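# Lift the bone out of the tray onto the table

## Task

Remove the bone from the tray and set it down on the table surface next to the tray, while the apple, the ball and the root all stay inside the tray.

## Robot and tools

Robot: two arms on a table. left_arm carries a five-finger left hand and sits on the +y side; right_arm carries a right hand. Calibrated bases in the scene frame: left_arm at (-0.020, +0.273, +0.007) m, right_arm at (-0.021, -0.325, +0.036) m, both turned only slightly about z. A camera stand stands behind the arms.

Frames. Scene frame: origin at table-top height, halfway between the nominal bases; +x points out over the table, +y toward left_arm, +z up. Fixed cameras and the table use this frame. Each arm reports its hand pose, velocities and targets in its own base frame. Motion offsets are taken along the axes of that arm's current Hand target.

Hand point: a spot that moves with the palm. It is 0.05 m in front of the palm and 0.15 m from the wrist face along the fingers. Its +z runs along straight fingers and +y out of the palm. For the right hand +x runs across the palm away from the thumb; for the left hand +x points toward the thumb. Straight fingers reach 0.06 to 0.07 m past the point, with their centre lines 0.06 m behind it (-y). A wrist bracket on the little-finger side can strike objects. With the thumb swung in front of the palm, the hand can close on things about 0.035 to 0.065 m thick, or on a handle down to about 0.025 m.

A row is 28 numbers, each in [-1, 1], always covering both arms: left dx, dy, dz, rx, ry, rz; left thumb_turn, thumb_bend, index, middle, ring, little, force_limit, speed; then the same 14 for the right arm. The six pose numbers are an offset, not a pose: they are counted from that arm's Hand target as it stood when the action or move began, along its axes. 1.0 equals 0.6 m of travel or 180 degrees; rx, ry, rz form a single rotation vector. Rows within one action do not add up; each is measured from the same start. Six zeros asks the arm to return to its Hand target, which can also close a gap where the hand settled short. The hand numbers are absolute: -1 fully open (thumb beside the palm, fingers straight), +1 fully closed (thumb in front of the palm, fingers curled). force_limit maps -1 to about 0 N and +1 to 10 N at the fingertip (15 N for the two thumb motors). speed goes from near zero at -1 to full at +0.48 and above. For a gentle grasp close with speed -0.94 or lower. No value means leave unchanged: resend the eight hand numbers last carried out for that hand, or, before any were sent, its hand_measured, hand_force_limit and hand_speed.

Tools.
execute_actions: actions is a list of actions; each action is a table of up to 15 rows (one row per 1/30 s step), and a short table repeats its last row to fill 15 steps. cameras picks images by name, ["all"] or []. Images come only if asked for or if actions is empty.
move: target is one 28-number row or a list of up to 15 rows, all offsets from the same starting Hand targets. speed is the top path speed in m/s (0.002 to 4.3, default 0.25; turning up to twice that in rad/s), one value or one per target. blend, in metres, rounds corners between listed targets; 0 stops at each. blocking=false returns early while the motion continues. Paths are straight, do not avoid obstacles or the other arm, and cap at 10 s. Do not route a path near an arm's own base.
wait: seconds from 0 to 10; arms hold their last command.
stop: brakes a running move.
zoom_image: camera (cam_head_left, cam_head_right or cam_high) and region [x0, y0, x1, y1] in image pixels, at most 504 by 504, from that camera's newest image.
show_instructions: shows the reference pages.
finished_scene: scene, an integer 1 to 3, closes the current scene permanently.

Results. end_effector_position (m) and end_effector_quat_wxyz are in the arm's base frame. Hand target is the last commanded pose after clipping; orientation commands are clipped to 40 degrees from the measured one per step. Joint positions, velocities and torques are listed base to hand; torques include the arm's weight. hand_measured, hand_stopped_by (moving, target, force, stalled, fault) and hand_load_n follow the motor order above; a load near 0 after grasping means the object slipped out. A move adds a move: line with its ending (done, off_target, moving, held, fault) and any limits (paced = clipped pose, held = steps withheld). Motor temperatures appear; a MOTOR HOT line comes at 85 °C and at 100 °C the arm goes limp for a while. Holding loads, stretched arms and pushing at unreachable poses heat motors.

The arms track loosely: resting 1 to 3 cm (sometimes 5 cm) off, usually low, is normal and not contact. Cameras: cam_head_left, cam_head_right (a stereo pair) and cam_high, each 672x504, with calibration given in the scene frame.

Avoid: fast contact, targets set far beyond a touch point, releasing the bone while it moves, dropping it from height, the hands or arms touching each other, closing one hand on the other, and knocking any item off the table or the other items out of the tray. Loose objects may occasionally get a small push.

Each tool is called after "Request:" by a JSON object that holds its "name" and its "arguments", one argument or row to a line.

Reference images:

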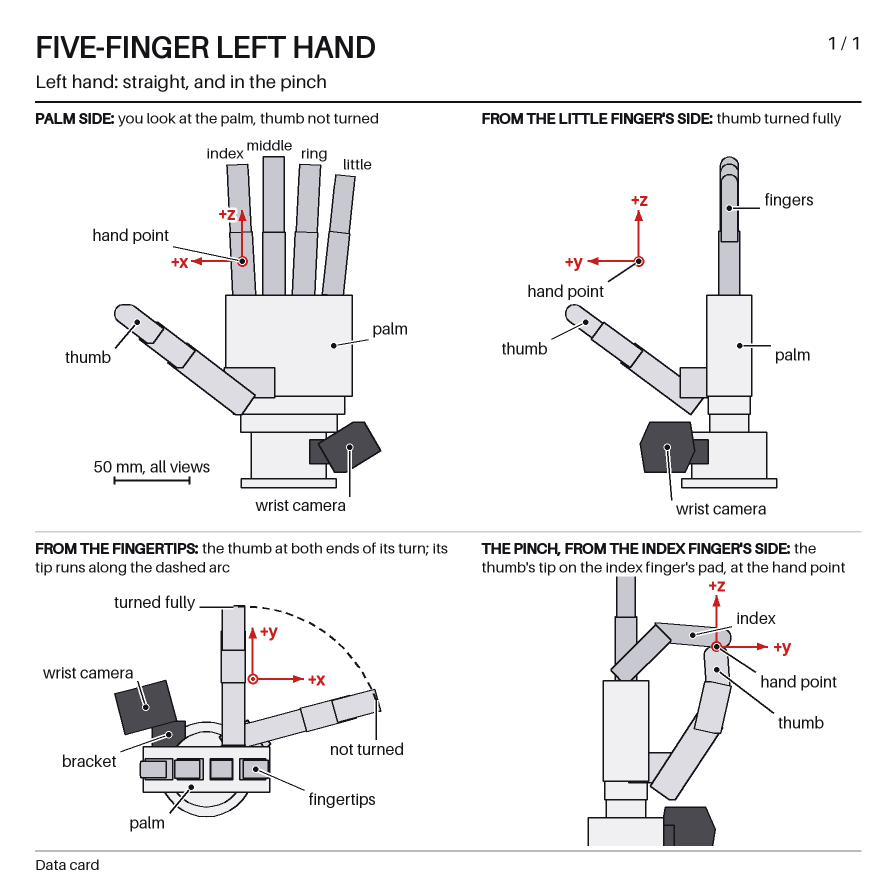

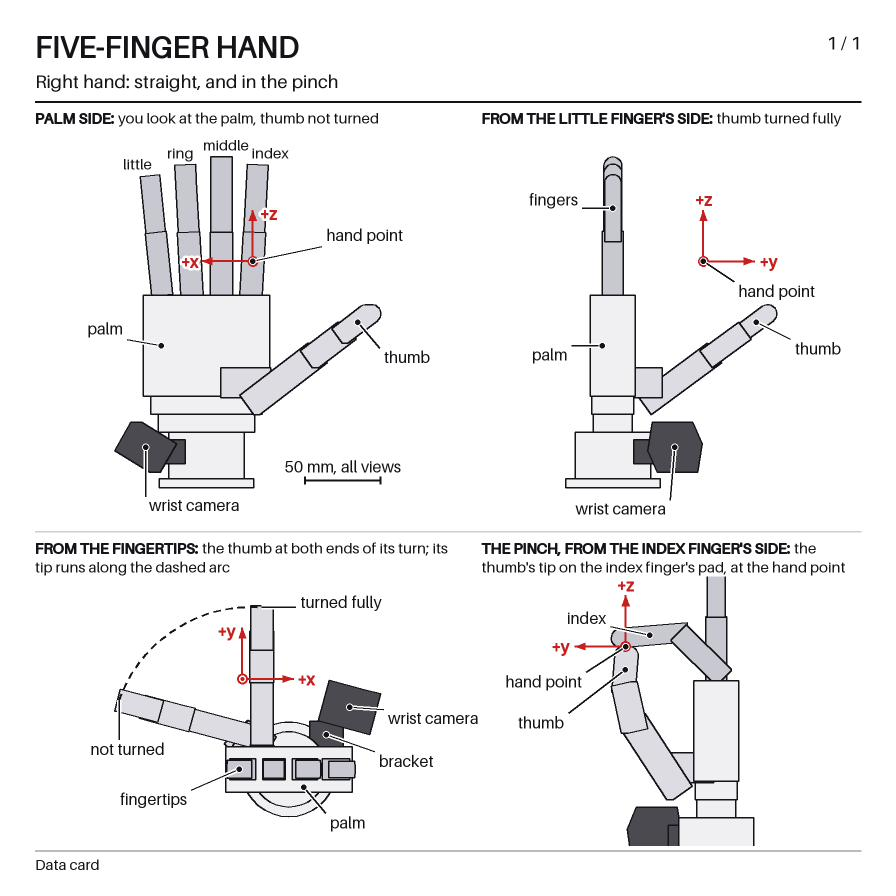

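## Session

Request:
{"name": "execute_actions", "arguments": {
  "actions": []
}}

Scene clock: 0.00 s.
left_arm: end_effector_position=(+0.5173, -0.2690, +0.1864) hand_measured=(-1.000, -1.000, -1.000, -1.000, -1.000, -1.000) hand_load_n=(+0.0, +0.0, -0.5, +0.0, +0.0, +0.0) hand_stopped_by=(target, target, target, target, target, target) hand_force_limit=0.00 hand_speed=-0.80 end_effector_quat_wxyz=(+0.043, -0.168, +0.984, +0.030) | right_arm: end_effector_position=(+0.2481, -0.2099, +0.1578) hand_measured=(-1.000, -1.000, -1.000, -1.000, -1.000, -1.000) hand_load_n=(+0.0, +0.0, +0.0, +0.0, +0.5, +0.0) hand_stopped_by=(target, target, target, target, target, target) hand_force_limit=0.00 hand_speed=-0.80 end_effector_quat_wxyz=(+0.502, +0.814, -0.206, -0.208)
Joint positions: left_arm=[-0.538 2.059 2.114 -1.599 -0.103 0.696] | right_arm=[-0.152 1.771 1.029 -1.637 0.937 -0.802]
Joint velocities: within noise
Joint torques (N m): no reading
Motor temperatures (°C): left_arm=[22 27 24 27 24 24] | right_arm=[22 29 23 25 23 25]
Heat: left arm: hottest shoulder 27 °C; right arm: hottest shoulder 29 °C.
Hand target: left_arm +0.5224, -0.2721, +0.1890; +0.049, -0.168, +0.984, +0.026 | right_arm +0.2531, -0.2107, +0.1623; +0.501, +0.815, -0.211, -0.200

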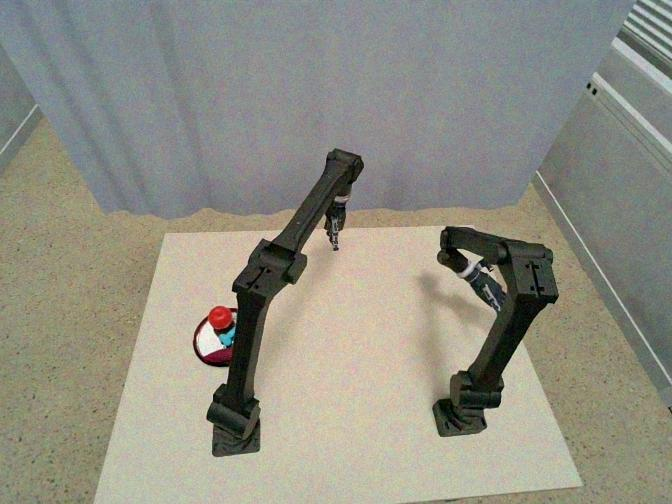

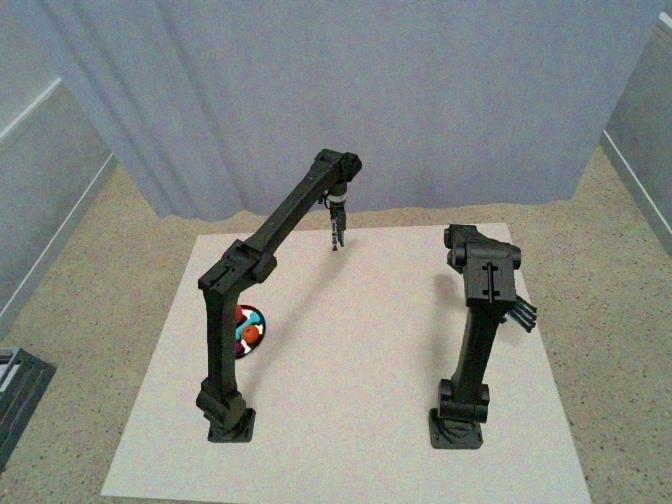

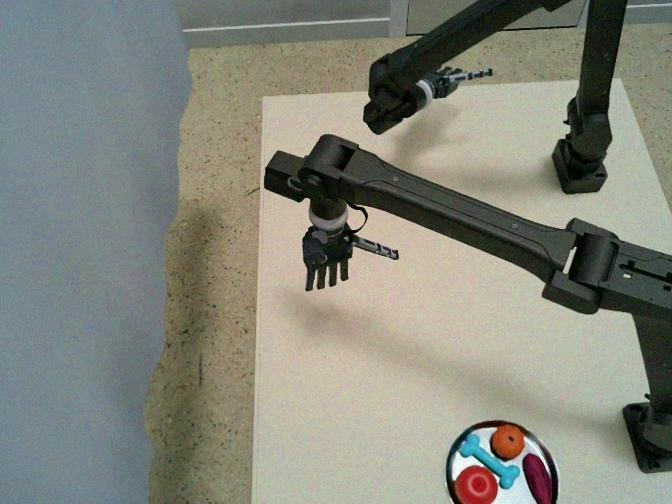

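Request:
{"name": "zoom_image", "arguments": {
  "camera": "cam_high",
  "region": [420, 400, 580, 504]
}}

Request:
{"name": "zoom_image", "arguments": {
  "camera": "cam_head_right",
  "region": [200, 290, 290, 370]
}}

Request:
{"name": "zoom_image", "arguments": {
  "camera": "cam_head_left",
  "region": [180, 290, 270, 380]
}}

Scaled by 3.150 from the camera's 672x504 image, which has a finer 960x720 frame.

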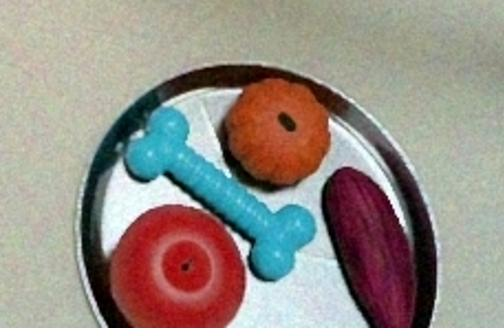

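Scaled by 5.600 from the camera's 672x504 image, which has a finer 960x720 frame.

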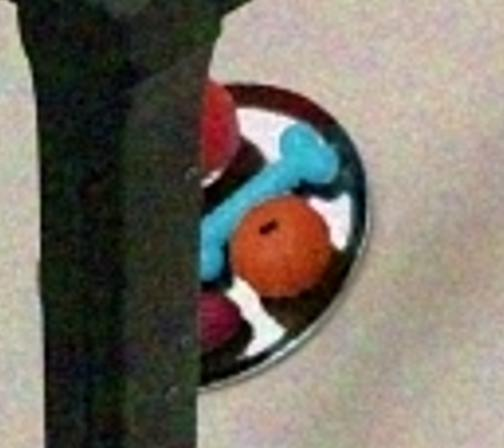

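Scaled by 5.600 from the camera's 672x504 image, which has a finer 960x720 frame.

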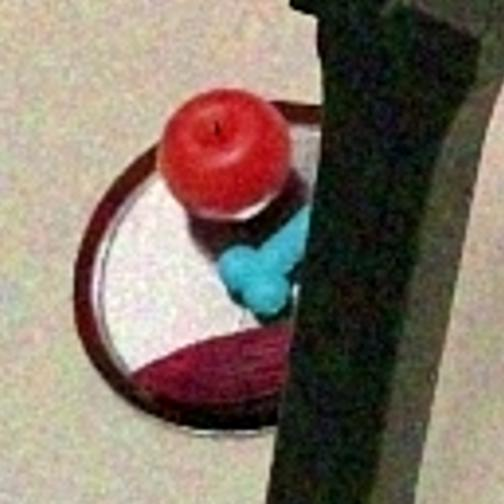

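Request:
{"name": "move", "arguments": {
  "target": [
    [-0.166,0.526,-0.2,-0.019,0.006,-0.182,-1,-1,-1,-1,-1,-1,0,-0.8,0.0135,0.0237,-0.503,0.695,0.041,0.087,1,-0.8,-0.4,-0.4,1,1,0,0]
  ],
  "speed": 0.35,
  "cameras": ["all"]
}}

Scene clock: 183.23 s.
left_arm: end_effector_position=(+0.4993, +0.0473, +0.3182) hand_measured=(-1.000, -1.000, -1.000, -1.000, -1.000, -1.000) hand_load_n=(+0.0, +0.0, +0.0, +0.0, +0.0, +0.0) hand_stopped_by=(target, target, target, target, target, target) hand_force_limit=0.00 hand_speed=-0.80 end_effector_quat_wxyz=(+0.091, -0.441, +0.893, +0.017) | right_arm: end_effector_position=(+0.4198, +0.0028, +0.2926) hand_measured=(+1.000, -0.800, -0.400, -0.400, +1.000, +1.000) hand_load_n=(+0.0, +0.0, +0.0, +0.0, +0.0, +0.0) hand_stopped_by=(target, target, target, target, target, target) hand_force_limit=0.00 hand_speed=0.00 end_effector_quat_wxyz=(-0.459, +0.803, -0.334, +0.182)
Joint positions: left_arm=[0.025 1.752 2.016 -1.684 -0.108 0.687] | right_arm=[-0.323 1.183 1.173 -0.933 -0.885 -0.801]
Joint torques (N m): left_arm=[0.32 -18.08 10.29 -0.02 -0.23 0.17] | right_arm=[-2.32 -9.99 7.77 1.73 -0.52 0.19]
Motor temperatures (°C): left_arm=[22 33 34 27 23 22] | right_arm=[22 30 27 24 22 24]
Heat: left arm: hottest elbow 34 °C; right arm: hottest shoulder 30 °C.
Hand target: left_arm +0.5000, +0.0499, +0.3296; +0.040, -0.441, +0.896, +0.038 | right_arm +0.4199, +0.0004, +0.3003; -0.461, +0.798, -0.336, +0.194
Off the commanded pose: left_arm 0.012 m, 6 deg | right_arm 0.008 m, 1 deg.
joint sent to its limit (left arm) — joint 4 (wrist pitch), lower limit. The joint targets are off in orientation, not in position.
move: off_target (left_arm)

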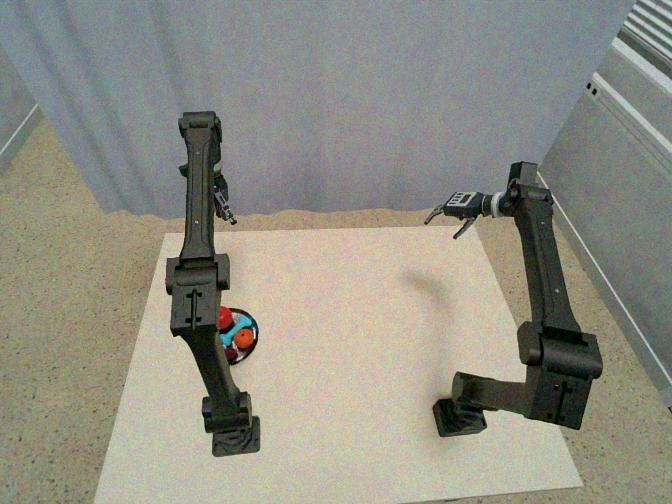

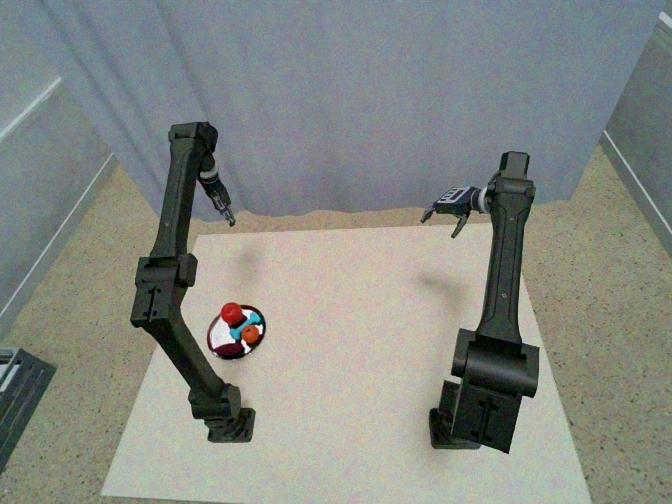

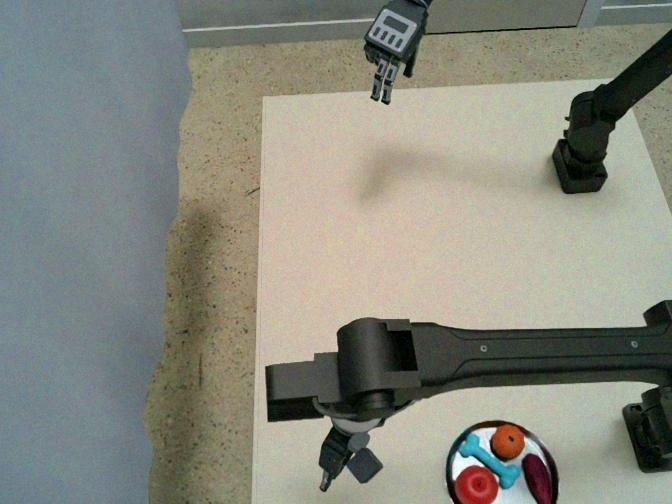

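Request:
{"name": "move", "arguments": {
  "target": [
    [-0.267,0.416,0.042,-0.02,0.006,-0.187,-1,-1,-1,-1,-1,-1,0,-0.8,0,0,0,0,0,0,1,-0.8,-0.4,-0.4,1,1,0,0],
    [-0.209,0.898,0.052,-0.039,0.012,-0.37,-1,-1,-1,-1,-1,-1,0,-0.8,0,0,0,0,0,0,1,-0.8,-0.4,-0.4,1,1,0,0]
  ],
  "speed": 0.35,
  "blend": 0.05,
  "cameras": ["all"]
}}

Request:
{"name": "zoom_image", "arguments": {
  "camera": "cam_head_left",
  "region": [190, 290, 280, 380]
}}

Request:
{"name": "zoom_image", "arguments": {
  "camera": "cam_head_right",
  "region": [190, 290, 280, 380]
}}

Request:
{"name": "zoom_image", "arguments": {
  "camera": "cam_high",
  "region": [420, 404, 580, 504]
}}

Scene clock: 195.27 s.
left_arm: end_effector_position=(+0.1434, +0.4706, +0.3219) hand_measured=(-1.000, -1.000, -1.000, -1.000, -1.000, -1.000) hand_load_n=(+0.0, +0.0, +0.0, +0.0, +0.0, +0.0) hand_stopped_by=(target, target, target, target, target, target) hand_force_limit=0.00 hand_speed=-0.80 end_effector_quat_wxyz=(-0.066, +0.863, -0.497, -0.066) | right_arm: end_effector_position=(+0.4198, +0.0029, +0.2926) hand_measured=(+1.000, -0.800, -0.400, -0.400, +1.000, +1.000) hand_load_n=(+0.0, +0.0, +0.0, +0.0, +0.0, +0.0) hand_stopped_by=(target, target, target, target, target, target) hand_force_limit=0.00 hand_speed=0.00 end_effector_quat_wxyz=(-0.459, +0.803, -0.334, +0.182)
Joint positions: left_arm=[1.204 1.725 1.991 -1.684 -0.109 0.687] | right_arm=[-0.323 1.183 1.173 -0.933 -0.885 -0.8]
Joint torques (N m): left_arm=[-0.5 -15.27 12.14 -0.02 -0.21 0.15] | right_arm=[-2.2 -9.99 7.73 1.74 -0.53 0.16]
Heat: left arm: hottest elbow 35 °C; right arm: hottest shoulder 30 °C.
Hand target: left_arm +0.1503, +0.4797, +0.3296; -0.013, +0.862, -0.504, -0.054 | right_arm +0.4199, +0.0004, +0.3003; -0.461, +0.798, -0.336, +0.194
Off the commanded pose: left_arm 0.014 m, 6 deg | right_arm 0.008 m, 1 deg.
joint sent to its limit (left arm) — joint 4 (wrist pitch), lower limit. The joint targets are off in orientation, not in position.
move: off_target (left_arm)

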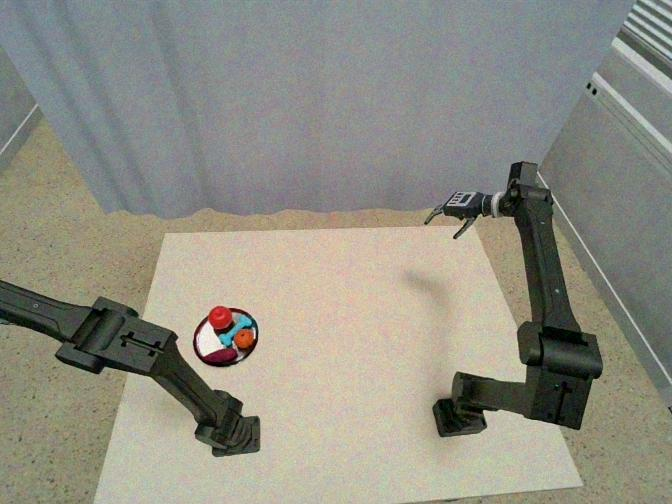

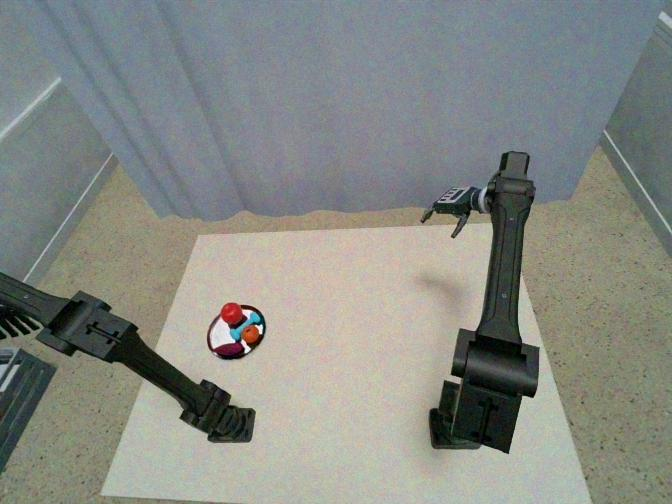

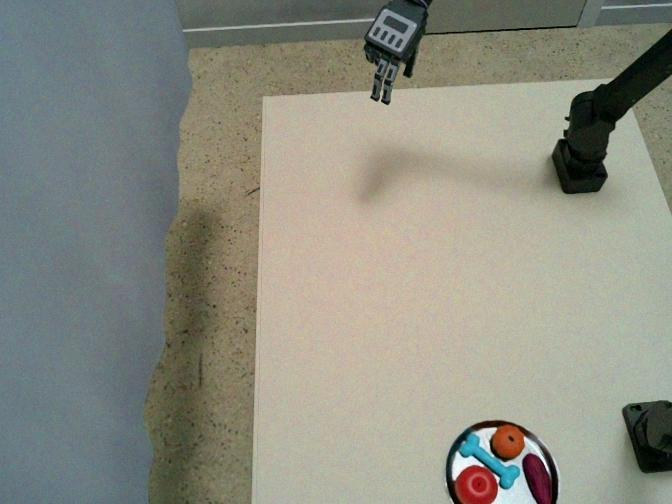

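Scaled by 5.600 from the camera's 672x504 image, which has a finer 960x720 frame.

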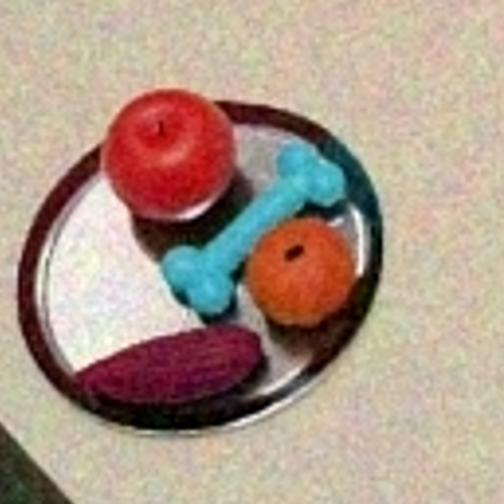

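Scaled by 5.600 from the camera's 672x504 image, which has a finer 960x720 frame.

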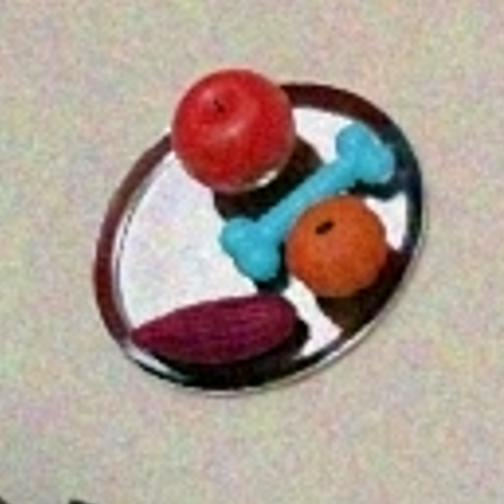

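Scaled by 3.150 from the camera's 672x504 image, which has a finer 960x720 frame.

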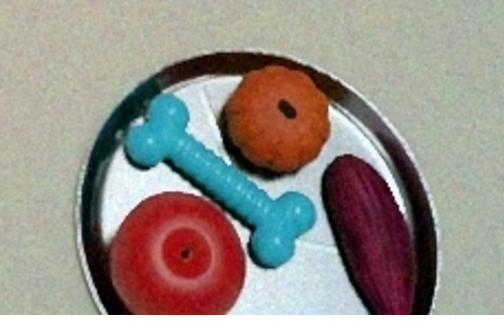

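Request:
{"name": "move", "arguments": {
  "target": [0,0,0,0,0,0,-1,-1,-1,-1,-1,-1,0,-0.8,-0.796,-0.027,0.668,0,0,0,1,-0.7,-0.24,-0.24,1,1,0,0],
  "speed": 0.3,
  "cameras": ["all"]
}}

Request:
{"name": "zoom_image", "arguments": {
  "camera": "cam_head_left",
  "region": [170, 240, 320, 380]
}}

Request:
{"name": "zoom_image", "arguments": {
  "camera": "cam_head_right",
  "region": [170, 240, 320, 380]
}}

Request:
{"name": "zoom_image", "arguments": {
  "camera": "cam_high",
  "region": [400, 324, 580, 504]
}}

Scene clock: 230.10 s.
left_arm: end_effector_position=(+0.1434, +0.4706, +0.3219) hand_measured=(-1.000, -1.000, -1.000, -1.000, -1.000, -1.000) hand_load_n=(+0.0, +0.0, +0.0, +0.0, +0.0, +0.0) hand_stopped_by=(target, target, target, target, target, target) hand_force_limit=0.00 hand_speed=-0.80 end_effector_quat_wxyz=(-0.066, +0.863, -0.497, -0.066) | right_arm: end_effector_position=(+0.3260, +0.5680, +0.0843) hand_measured=(+1.000, -0.700, -0.240, -0.240, +1.000, +1.000) hand_load_n=(+0.0, +0.0, +0.5, +0.0, +0.0, +0.0) hand_stopped_by=(target, target, target, target, target, target) hand_force_limit=0.00 hand_speed=0.00 end_effector_quat_wxyz=(-0.432, +0.817, -0.329, +0.192)
Joint positions: left_arm=[1.204 1.725 1.991 -1.684 -0.109 0.687] | right_arm=[1.066 1.717 1.133 -0.022 0.246 0.132]
Joint torques (N m): left_arm=[-0.44 -15.33 12.15 -0.02 -0.21 0.15] | right_arm=[-2.26 -16.79 10.73 1.92 0.14 0.16]
Heat: left arm: hottest elbow 36 °C; right arm: hottest elbow 31 °C.
Hand target: left_arm +0.1503, +0.4797, +0.3296; -0.013, +0.862, -0.504, -0.054 | right_arm +0.3397, +0.5901, +0.1139; -0.461, +0.798, -0.336, +0.194
Off the commanded pose: left_arm 0.014 m, 6 deg | right_arm 0.040 m, 4 deg.
joint sent to its limit (left arm) — joint 4 (wrist pitch), lower limit. The joint targets are off in orientation, not in position.
move: off_target (left_arm, right_arm)

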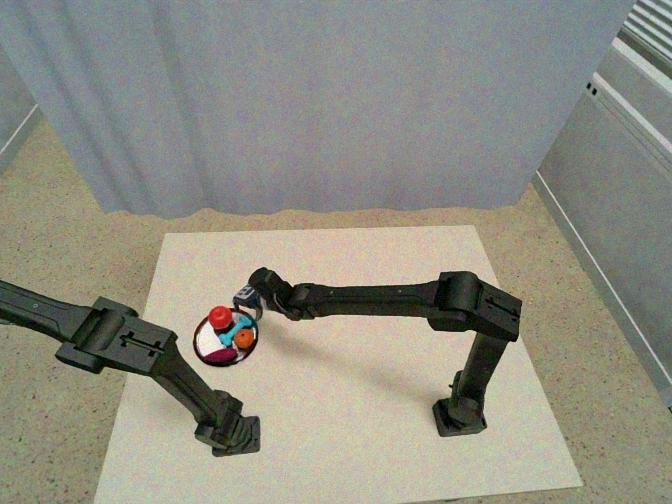

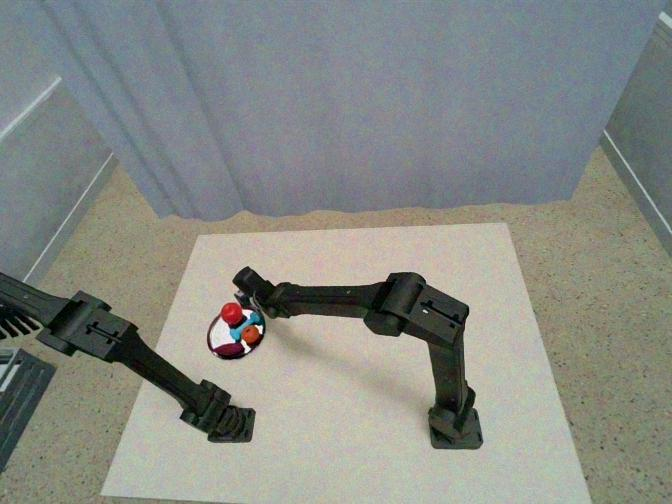

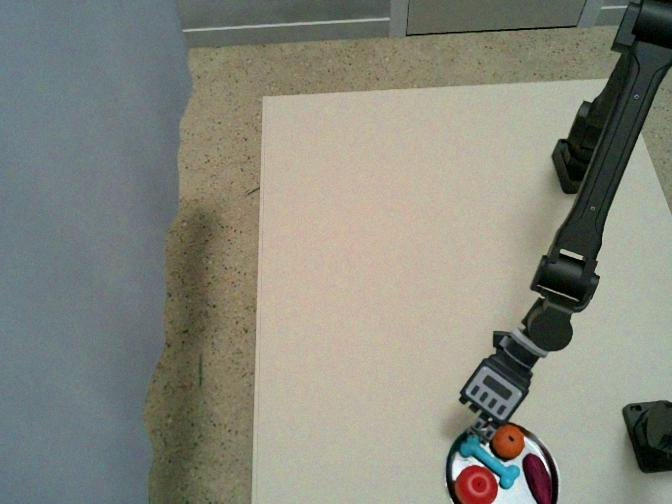

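Scaled by 3.360 from the camera's 672x504 image, which has a finer 960x720 frame.

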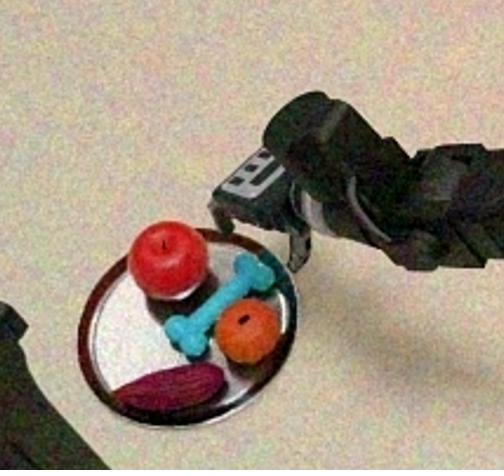

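Scaled by 3.360 from the camera's 672x504 image, which has a finer 960x720 frame.

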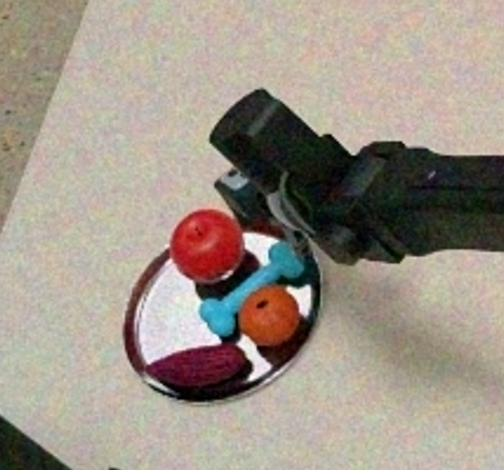

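Scaled by 2.800 from the camera's 672x504 image, which has a finer 960x720 frame.

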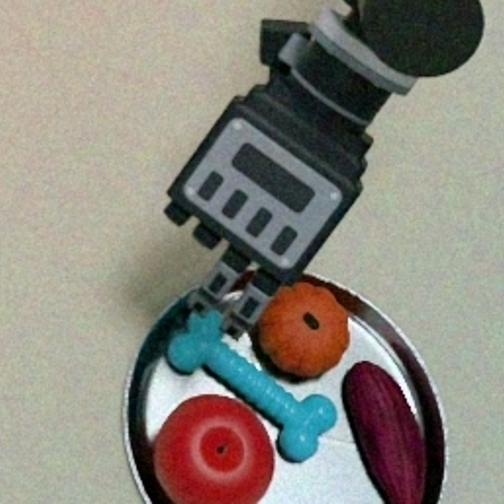

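Request:
{"name": "move", "arguments": {
  "target": [0,0,0,0,0,0,-1,-1,-1,-1,-1,-1,0,-0.8,-0.0037,0.0477,0.0838,0,0,0,1,-0.7,-0.24,-0.24,1,1,0,0],
  "speed": 0.15,
  "cameras": ["all"]
}}

Request:
{"name": "zoom_image", "arguments": {
  "camera": "cam_head_left",
  "region": [190, 270, 280, 360]
}}

Request:
{"name": "zoom_image", "arguments": {
  "camera": "cam_head_right",
  "region": [190, 270, 280, 360]
}}

Request:
{"name": "zoom_image", "arguments": {
  "camera": "cam_high",
  "region": [430, 384, 550, 504]
}}

Scene clock: 254.50 s.
left_arm: end_effector_position=(+0.1434, +0.4706, +0.3219) hand_measured=(-1.000, -1.000, -1.000, -1.000, -1.000, -1.000) hand_load_n=(+0.0, +0.0, +0.0, +0.0, +0.5, +0.0) hand_stopped_by=(target, target, target, target, target, target) hand_force_limit=0.00 hand_speed=-0.80 end_effector_quat_wxyz=(-0.066, +0.863, -0.497, -0.066) | right_arm: end_effector_position=(+0.3408, +0.5883, +0.0295) hand_measured=(+1.000, -0.700, -0.240, -0.240, +1.000, +1.000) hand_load_n=(+0.0, +0.0, +0.0, +0.0, +0.0, +0.0) hand_stopped_by=(target, target, target, target, target, target) hand_force_limit=0.00 hand_speed=0.00 end_effector_quat_wxyz=(-0.426, +0.820, -0.331, +0.191)
Joint positions: left_arm=[1.204 1.725 1.991 -1.684 -0.109 0.687] | right_arm=[1.06 1.86 1.176 0.064 0.241 0.132]
Joint torques (N m): left_arm=[-0.44 -15.33 12.15 -0.02 -0.21 0.16] | right_arm=[-2.14 -19.19 10.35 2.32 0.01 0.11]
Motor temperatures (°C): left_arm=[22 33 37 27 23 22] | right_arm=[22 32 35 24 22 24]
Heat: left arm: hottest elbow 37 °C; right arm: hottest elbow 35 °C.
Hand target: left_arm +0.1503, +0.4797, +0.3296; -0.013, +0.862, -0.504, -0.054 | right_arm +0.3591, +0.6121, +0.0639; -0.461, +0.798, -0.336, +0.194
Off the commanded pose: left_arm 0.014 m, 6 deg | right_arm 0.046 m, 5 deg.
joint sent to its limit (left arm) — joint 4 (wrist pitch), lower limit. The joint targets are off in orientation, not in position.
move: off_target (left_arm, right_arm)

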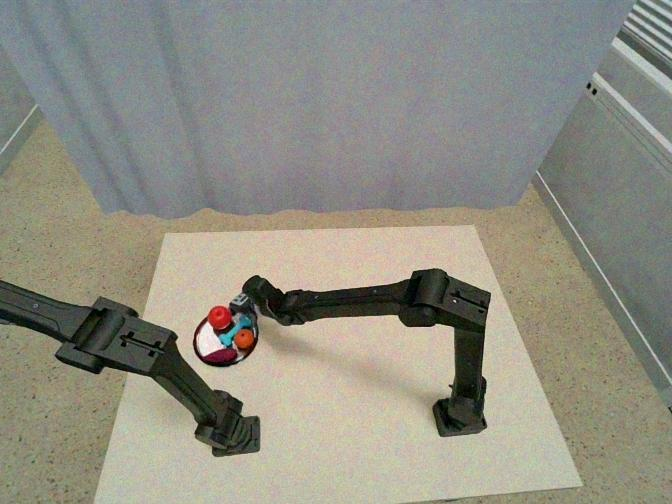

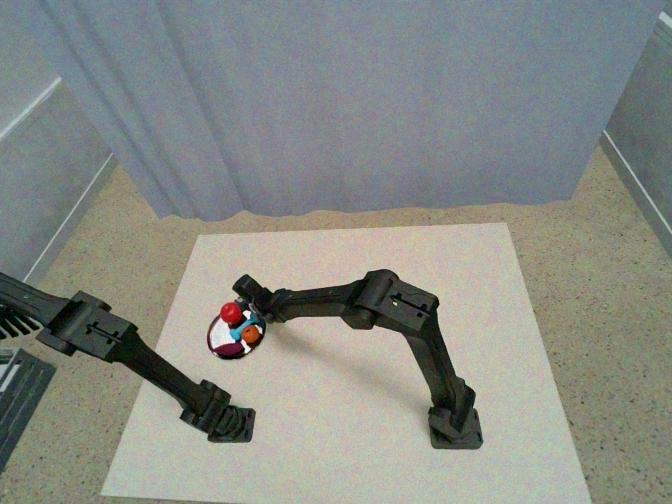

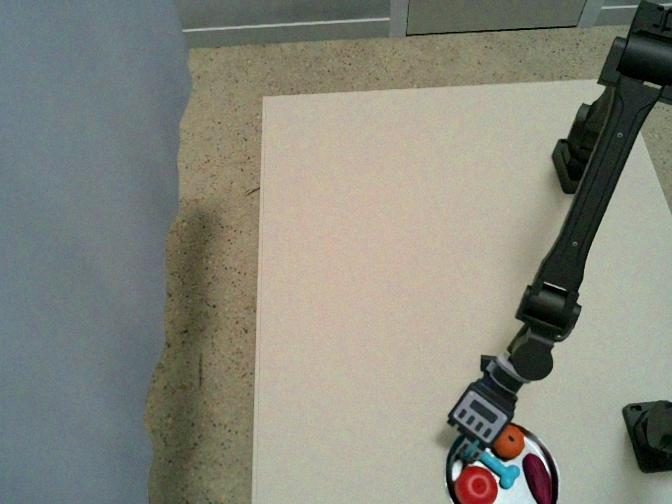

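Scaled by 5.600 from the camera's 672x504 image, which has a finer 960x720 frame.

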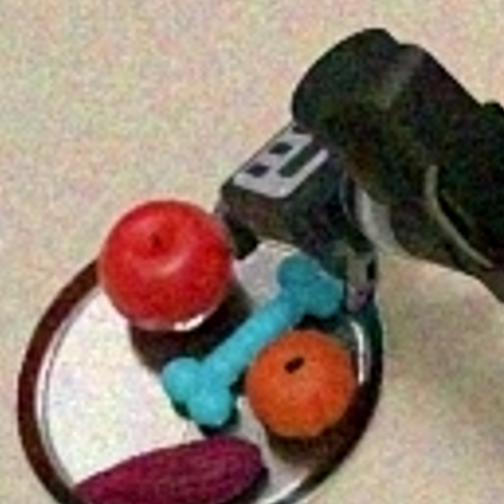

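Scaled by 5.600 from the camera's 672x504 image, which has a finer 960x720 frame.

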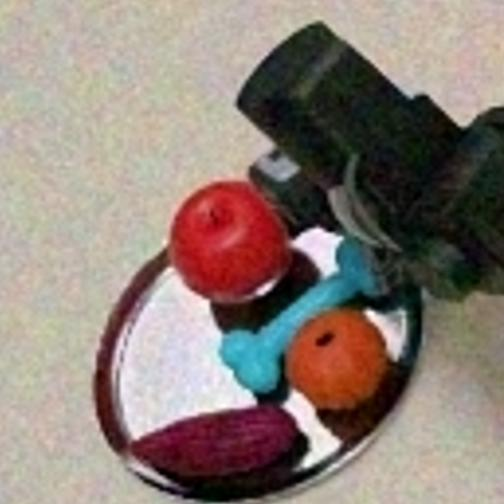

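Scaled by 4.200 from the camera's 672x504 image, which has a finer 960x720 frame.

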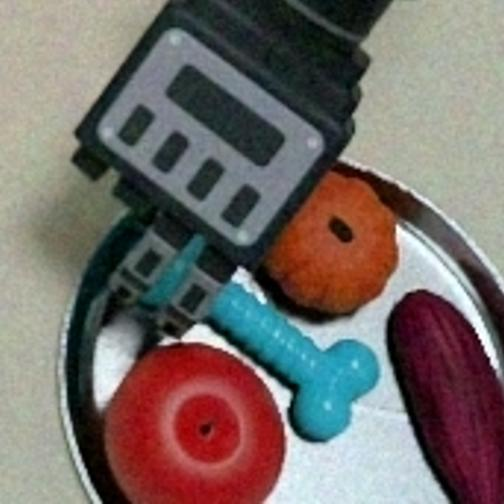

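Request:
{"name": "move", "arguments": {
  "target": [0,0,0,0,0,0,-1,-1,-1,-1,-1,-1,0,-0.8,0.018,0.039,0.0292,0,0,0,1,-0.7,-0.24,-0.24,1,1,0,0],
  "speed": 0.1,
  "cameras": ["all"]
}}

Request:
{"name": "zoom_image", "arguments": {
  "camera": "cam_head_left",
  "region": [190, 270, 280, 360]
}}

Request:
{"name": "zoom_image", "arguments": {
  "camera": "cam_high",
  "region": [430, 384, 550, 504]
}}

Scene clock: 278.97 s.
left_arm: end_effector_position=(+0.1434, +0.4706, +0.3219) hand_measured=(-1.000, -1.000, -1.000, -1.000, -1.000, -1.000) hand_load_n=(+0.0, +0.0, +0.0, +0.0, +0.0, +0.0) hand_stopped_by=(target, target, target, target, target, target) hand_force_limit=0.00 hand_speed=-0.80 end_effector_quat_wxyz=(-0.066, +0.863, -0.497, -0.066) | right_arm: end_effector_position=(+0.3558, +0.5901, +0.0125) hand_measured=(+1.000, -0.700, -0.240, -0.240, +1.000, +1.000) hand_load_n=(+0.0, +0.0, -0.5, +0.0, +0.0, +0.0) hand_stopped_by=(target, target, target, target, target, target) hand_force_limit=0.00 hand_speed=0.00 end_effector_quat_wxyz=(-0.436, +0.813, -0.336, +0.190)
Joint positions: left_arm=[1.204 1.725 1.991 -1.684 -0.109 0.687] | right_arm=[1.037 1.906 1.176 0.134 0.224 0.132]
Joint torques (N m): left_arm=[-0.5 -15.27 12.15 -0.02 -0.21 0.16] | right_arm=[-1.96 -19.14 8.92 2.26 -0.01 0.02]
Heat: left arm: hottest elbow 38 °C; right arm: hottest elbow 33 °C.
Hand target: left_arm +0.1503, +0.4797, +0.3296; -0.013, +0.862, -0.504, -0.054 | right_arm +0.3691, +0.6069, +0.0350; -0.461, +0.798, -0.336, +0.194
Off the commanded pose: left_arm 0.014 m, 6 deg | right_arm 0.031 m, 3 deg.
joint sent to its limit (left arm) — joint 4 (wrist pitch), lower limit. The joint targets are off in orientation, not in position.
move: off_target (left_arm, right_arm)

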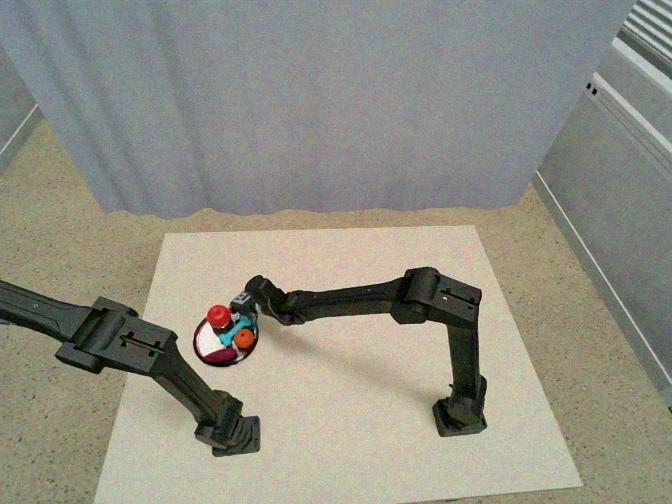

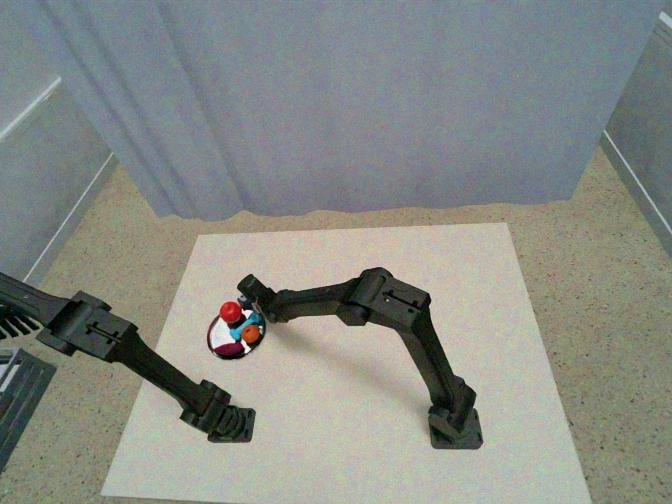

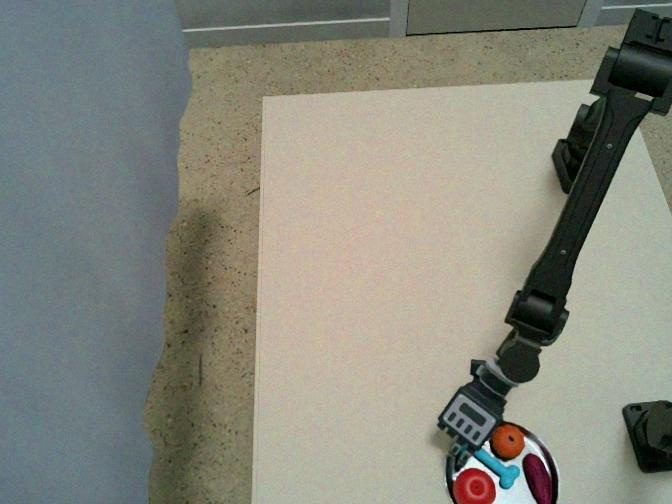

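Scaled by 5.600 from the camera's 672x504 image, which has a finer 960x720 frame.

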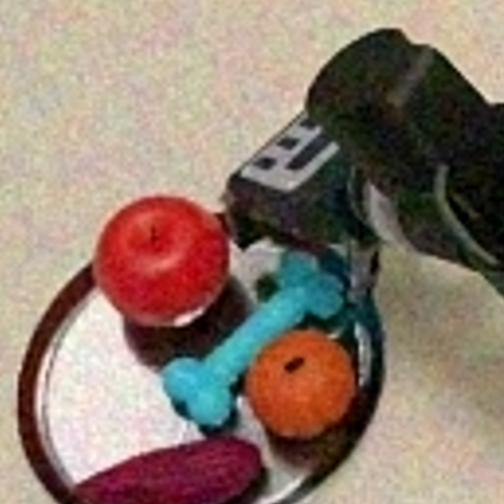

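Scaled by 4.200 from the camera's 672x504 image, which has a finer 960x720 frame.

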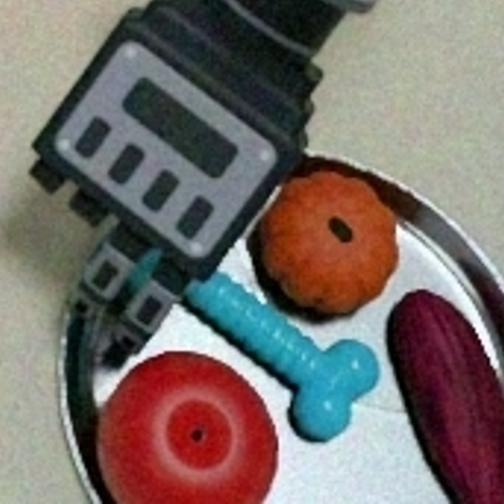

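Request:
{"name": "move", "arguments": {
  "target": [0,0,0,0,0,0,-1,-1,-1,-1,-1,-1,0,-0.8,0.0097,0.0278,0.0052,0,0,0,1,-0.7,-0.24,-0.24,1,1,0,0],
  "speed": 0.1,
  "cameras": ["all"]
}}

Request:
{"name": "zoom_image", "arguments": {
  "camera": "cam_head_left",
  "region": [190, 270, 280, 360]
}}

Request:
{"name": "zoom_image", "arguments": {
  "camera": "cam_high",
  "region": [430, 384, 550, 504]
}}

Scene clock: 290.13 s.
left_arm: end_effector_position=(+0.1434, +0.4706, +0.3219) hand_measured=(-1.000, -1.000, -1.000, -1.000, -1.000, -1.000) hand_load_n=(+0.0, +0.0, +0.0, +0.0, +0.0, +0.0) hand_stopped_by=(target, target, target, target, target, target) hand_force_limit=0.00 hand_speed=-0.80 end_effector_quat_wxyz=(-0.066, +0.863, -0.497, -0.066) | right_arm: end_effector_position=(+0.3621, +0.5953, +0.0141) hand_measured=(+1.000, -0.700, -0.240, -0.240, +1.000, +1.000) hand_load_n=(+0.0, +0.0, +0.0, +0.0, +0.0, +0.0) hand_stopped_by=(target, target, target, target, target, target) hand_force_limit=0.00 hand_speed=0.00 end_effector_quat_wxyz=(-0.452, +0.804, -0.336, +0.191)
Joint positions: left_arm=[1.204 1.725 1.991 -1.684 -0.109 0.687] | right_arm=[1.032 1.917 1.176 0.18 0.218 0.132]
Joint torques (N m): left_arm=[-0.44 -15.33 12.15 -0.03 -0.21 0.16] | right_arm=[-2.02 -18.73 6.91 2.28 -0.02 -0.02]
Heat: left arm: hottest elbow 38 °C; right arm: hottest elbow 33 °C.
Hand target: left_arm +0.1503, +0.4797, +0.3296; -0.013, +0.862, -0.504, -0.054 | right_arm +0.3691, +0.5987, +0.0188; -0.461, +0.798, -0.336, +0.194
Off the commanded pose: left_arm 0.014 m, 6 deg | right_arm 0.009 m, 1 deg.
joint sent to its limit (left arm) — joint 4 (wrist pitch), lower limit. The joint targets are off in orientation, not in position.
move: off_target (left_arm)

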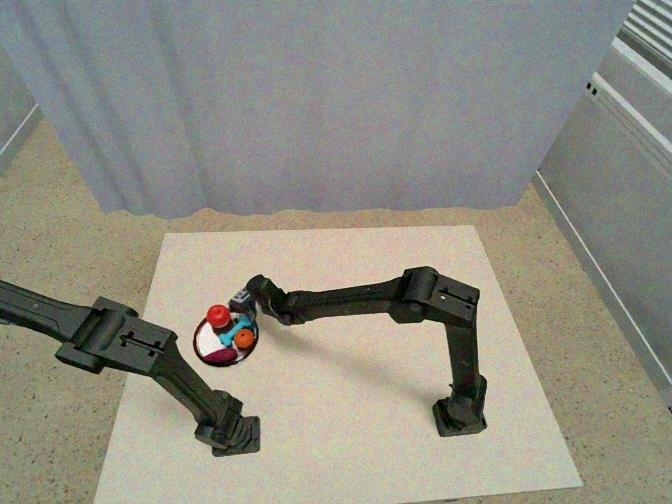

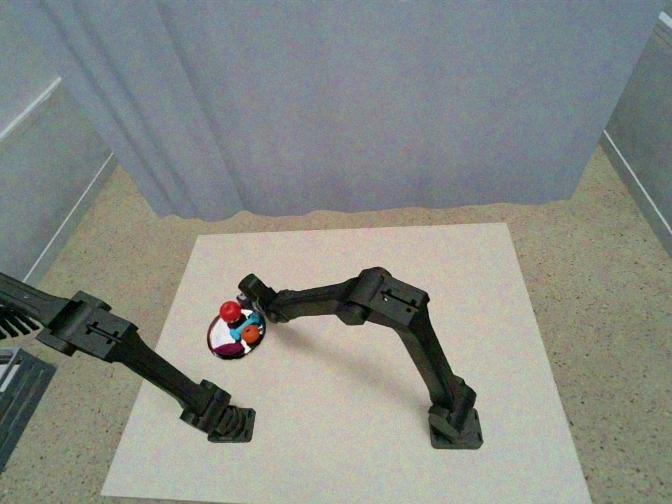

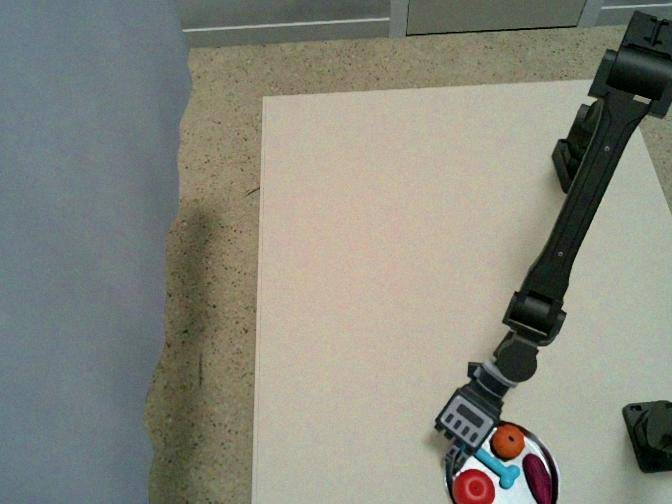

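Scaled by 5.600 from the camera's 672x504 image, which has a finer 960x720 frame.

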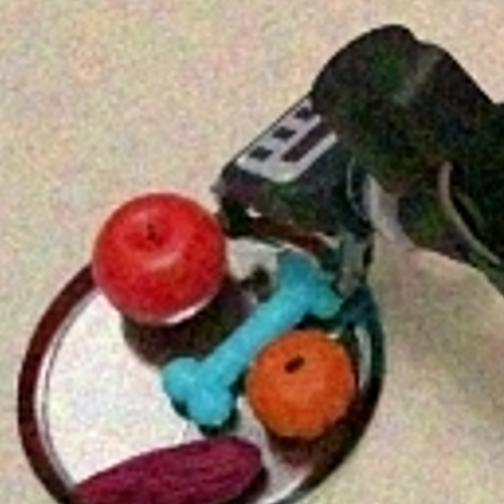

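Scaled by 4.200 from the camera's 672x504 image, which has a finer 960x720 frame.

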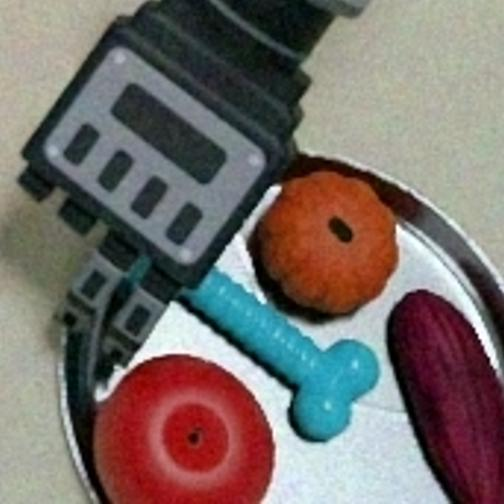

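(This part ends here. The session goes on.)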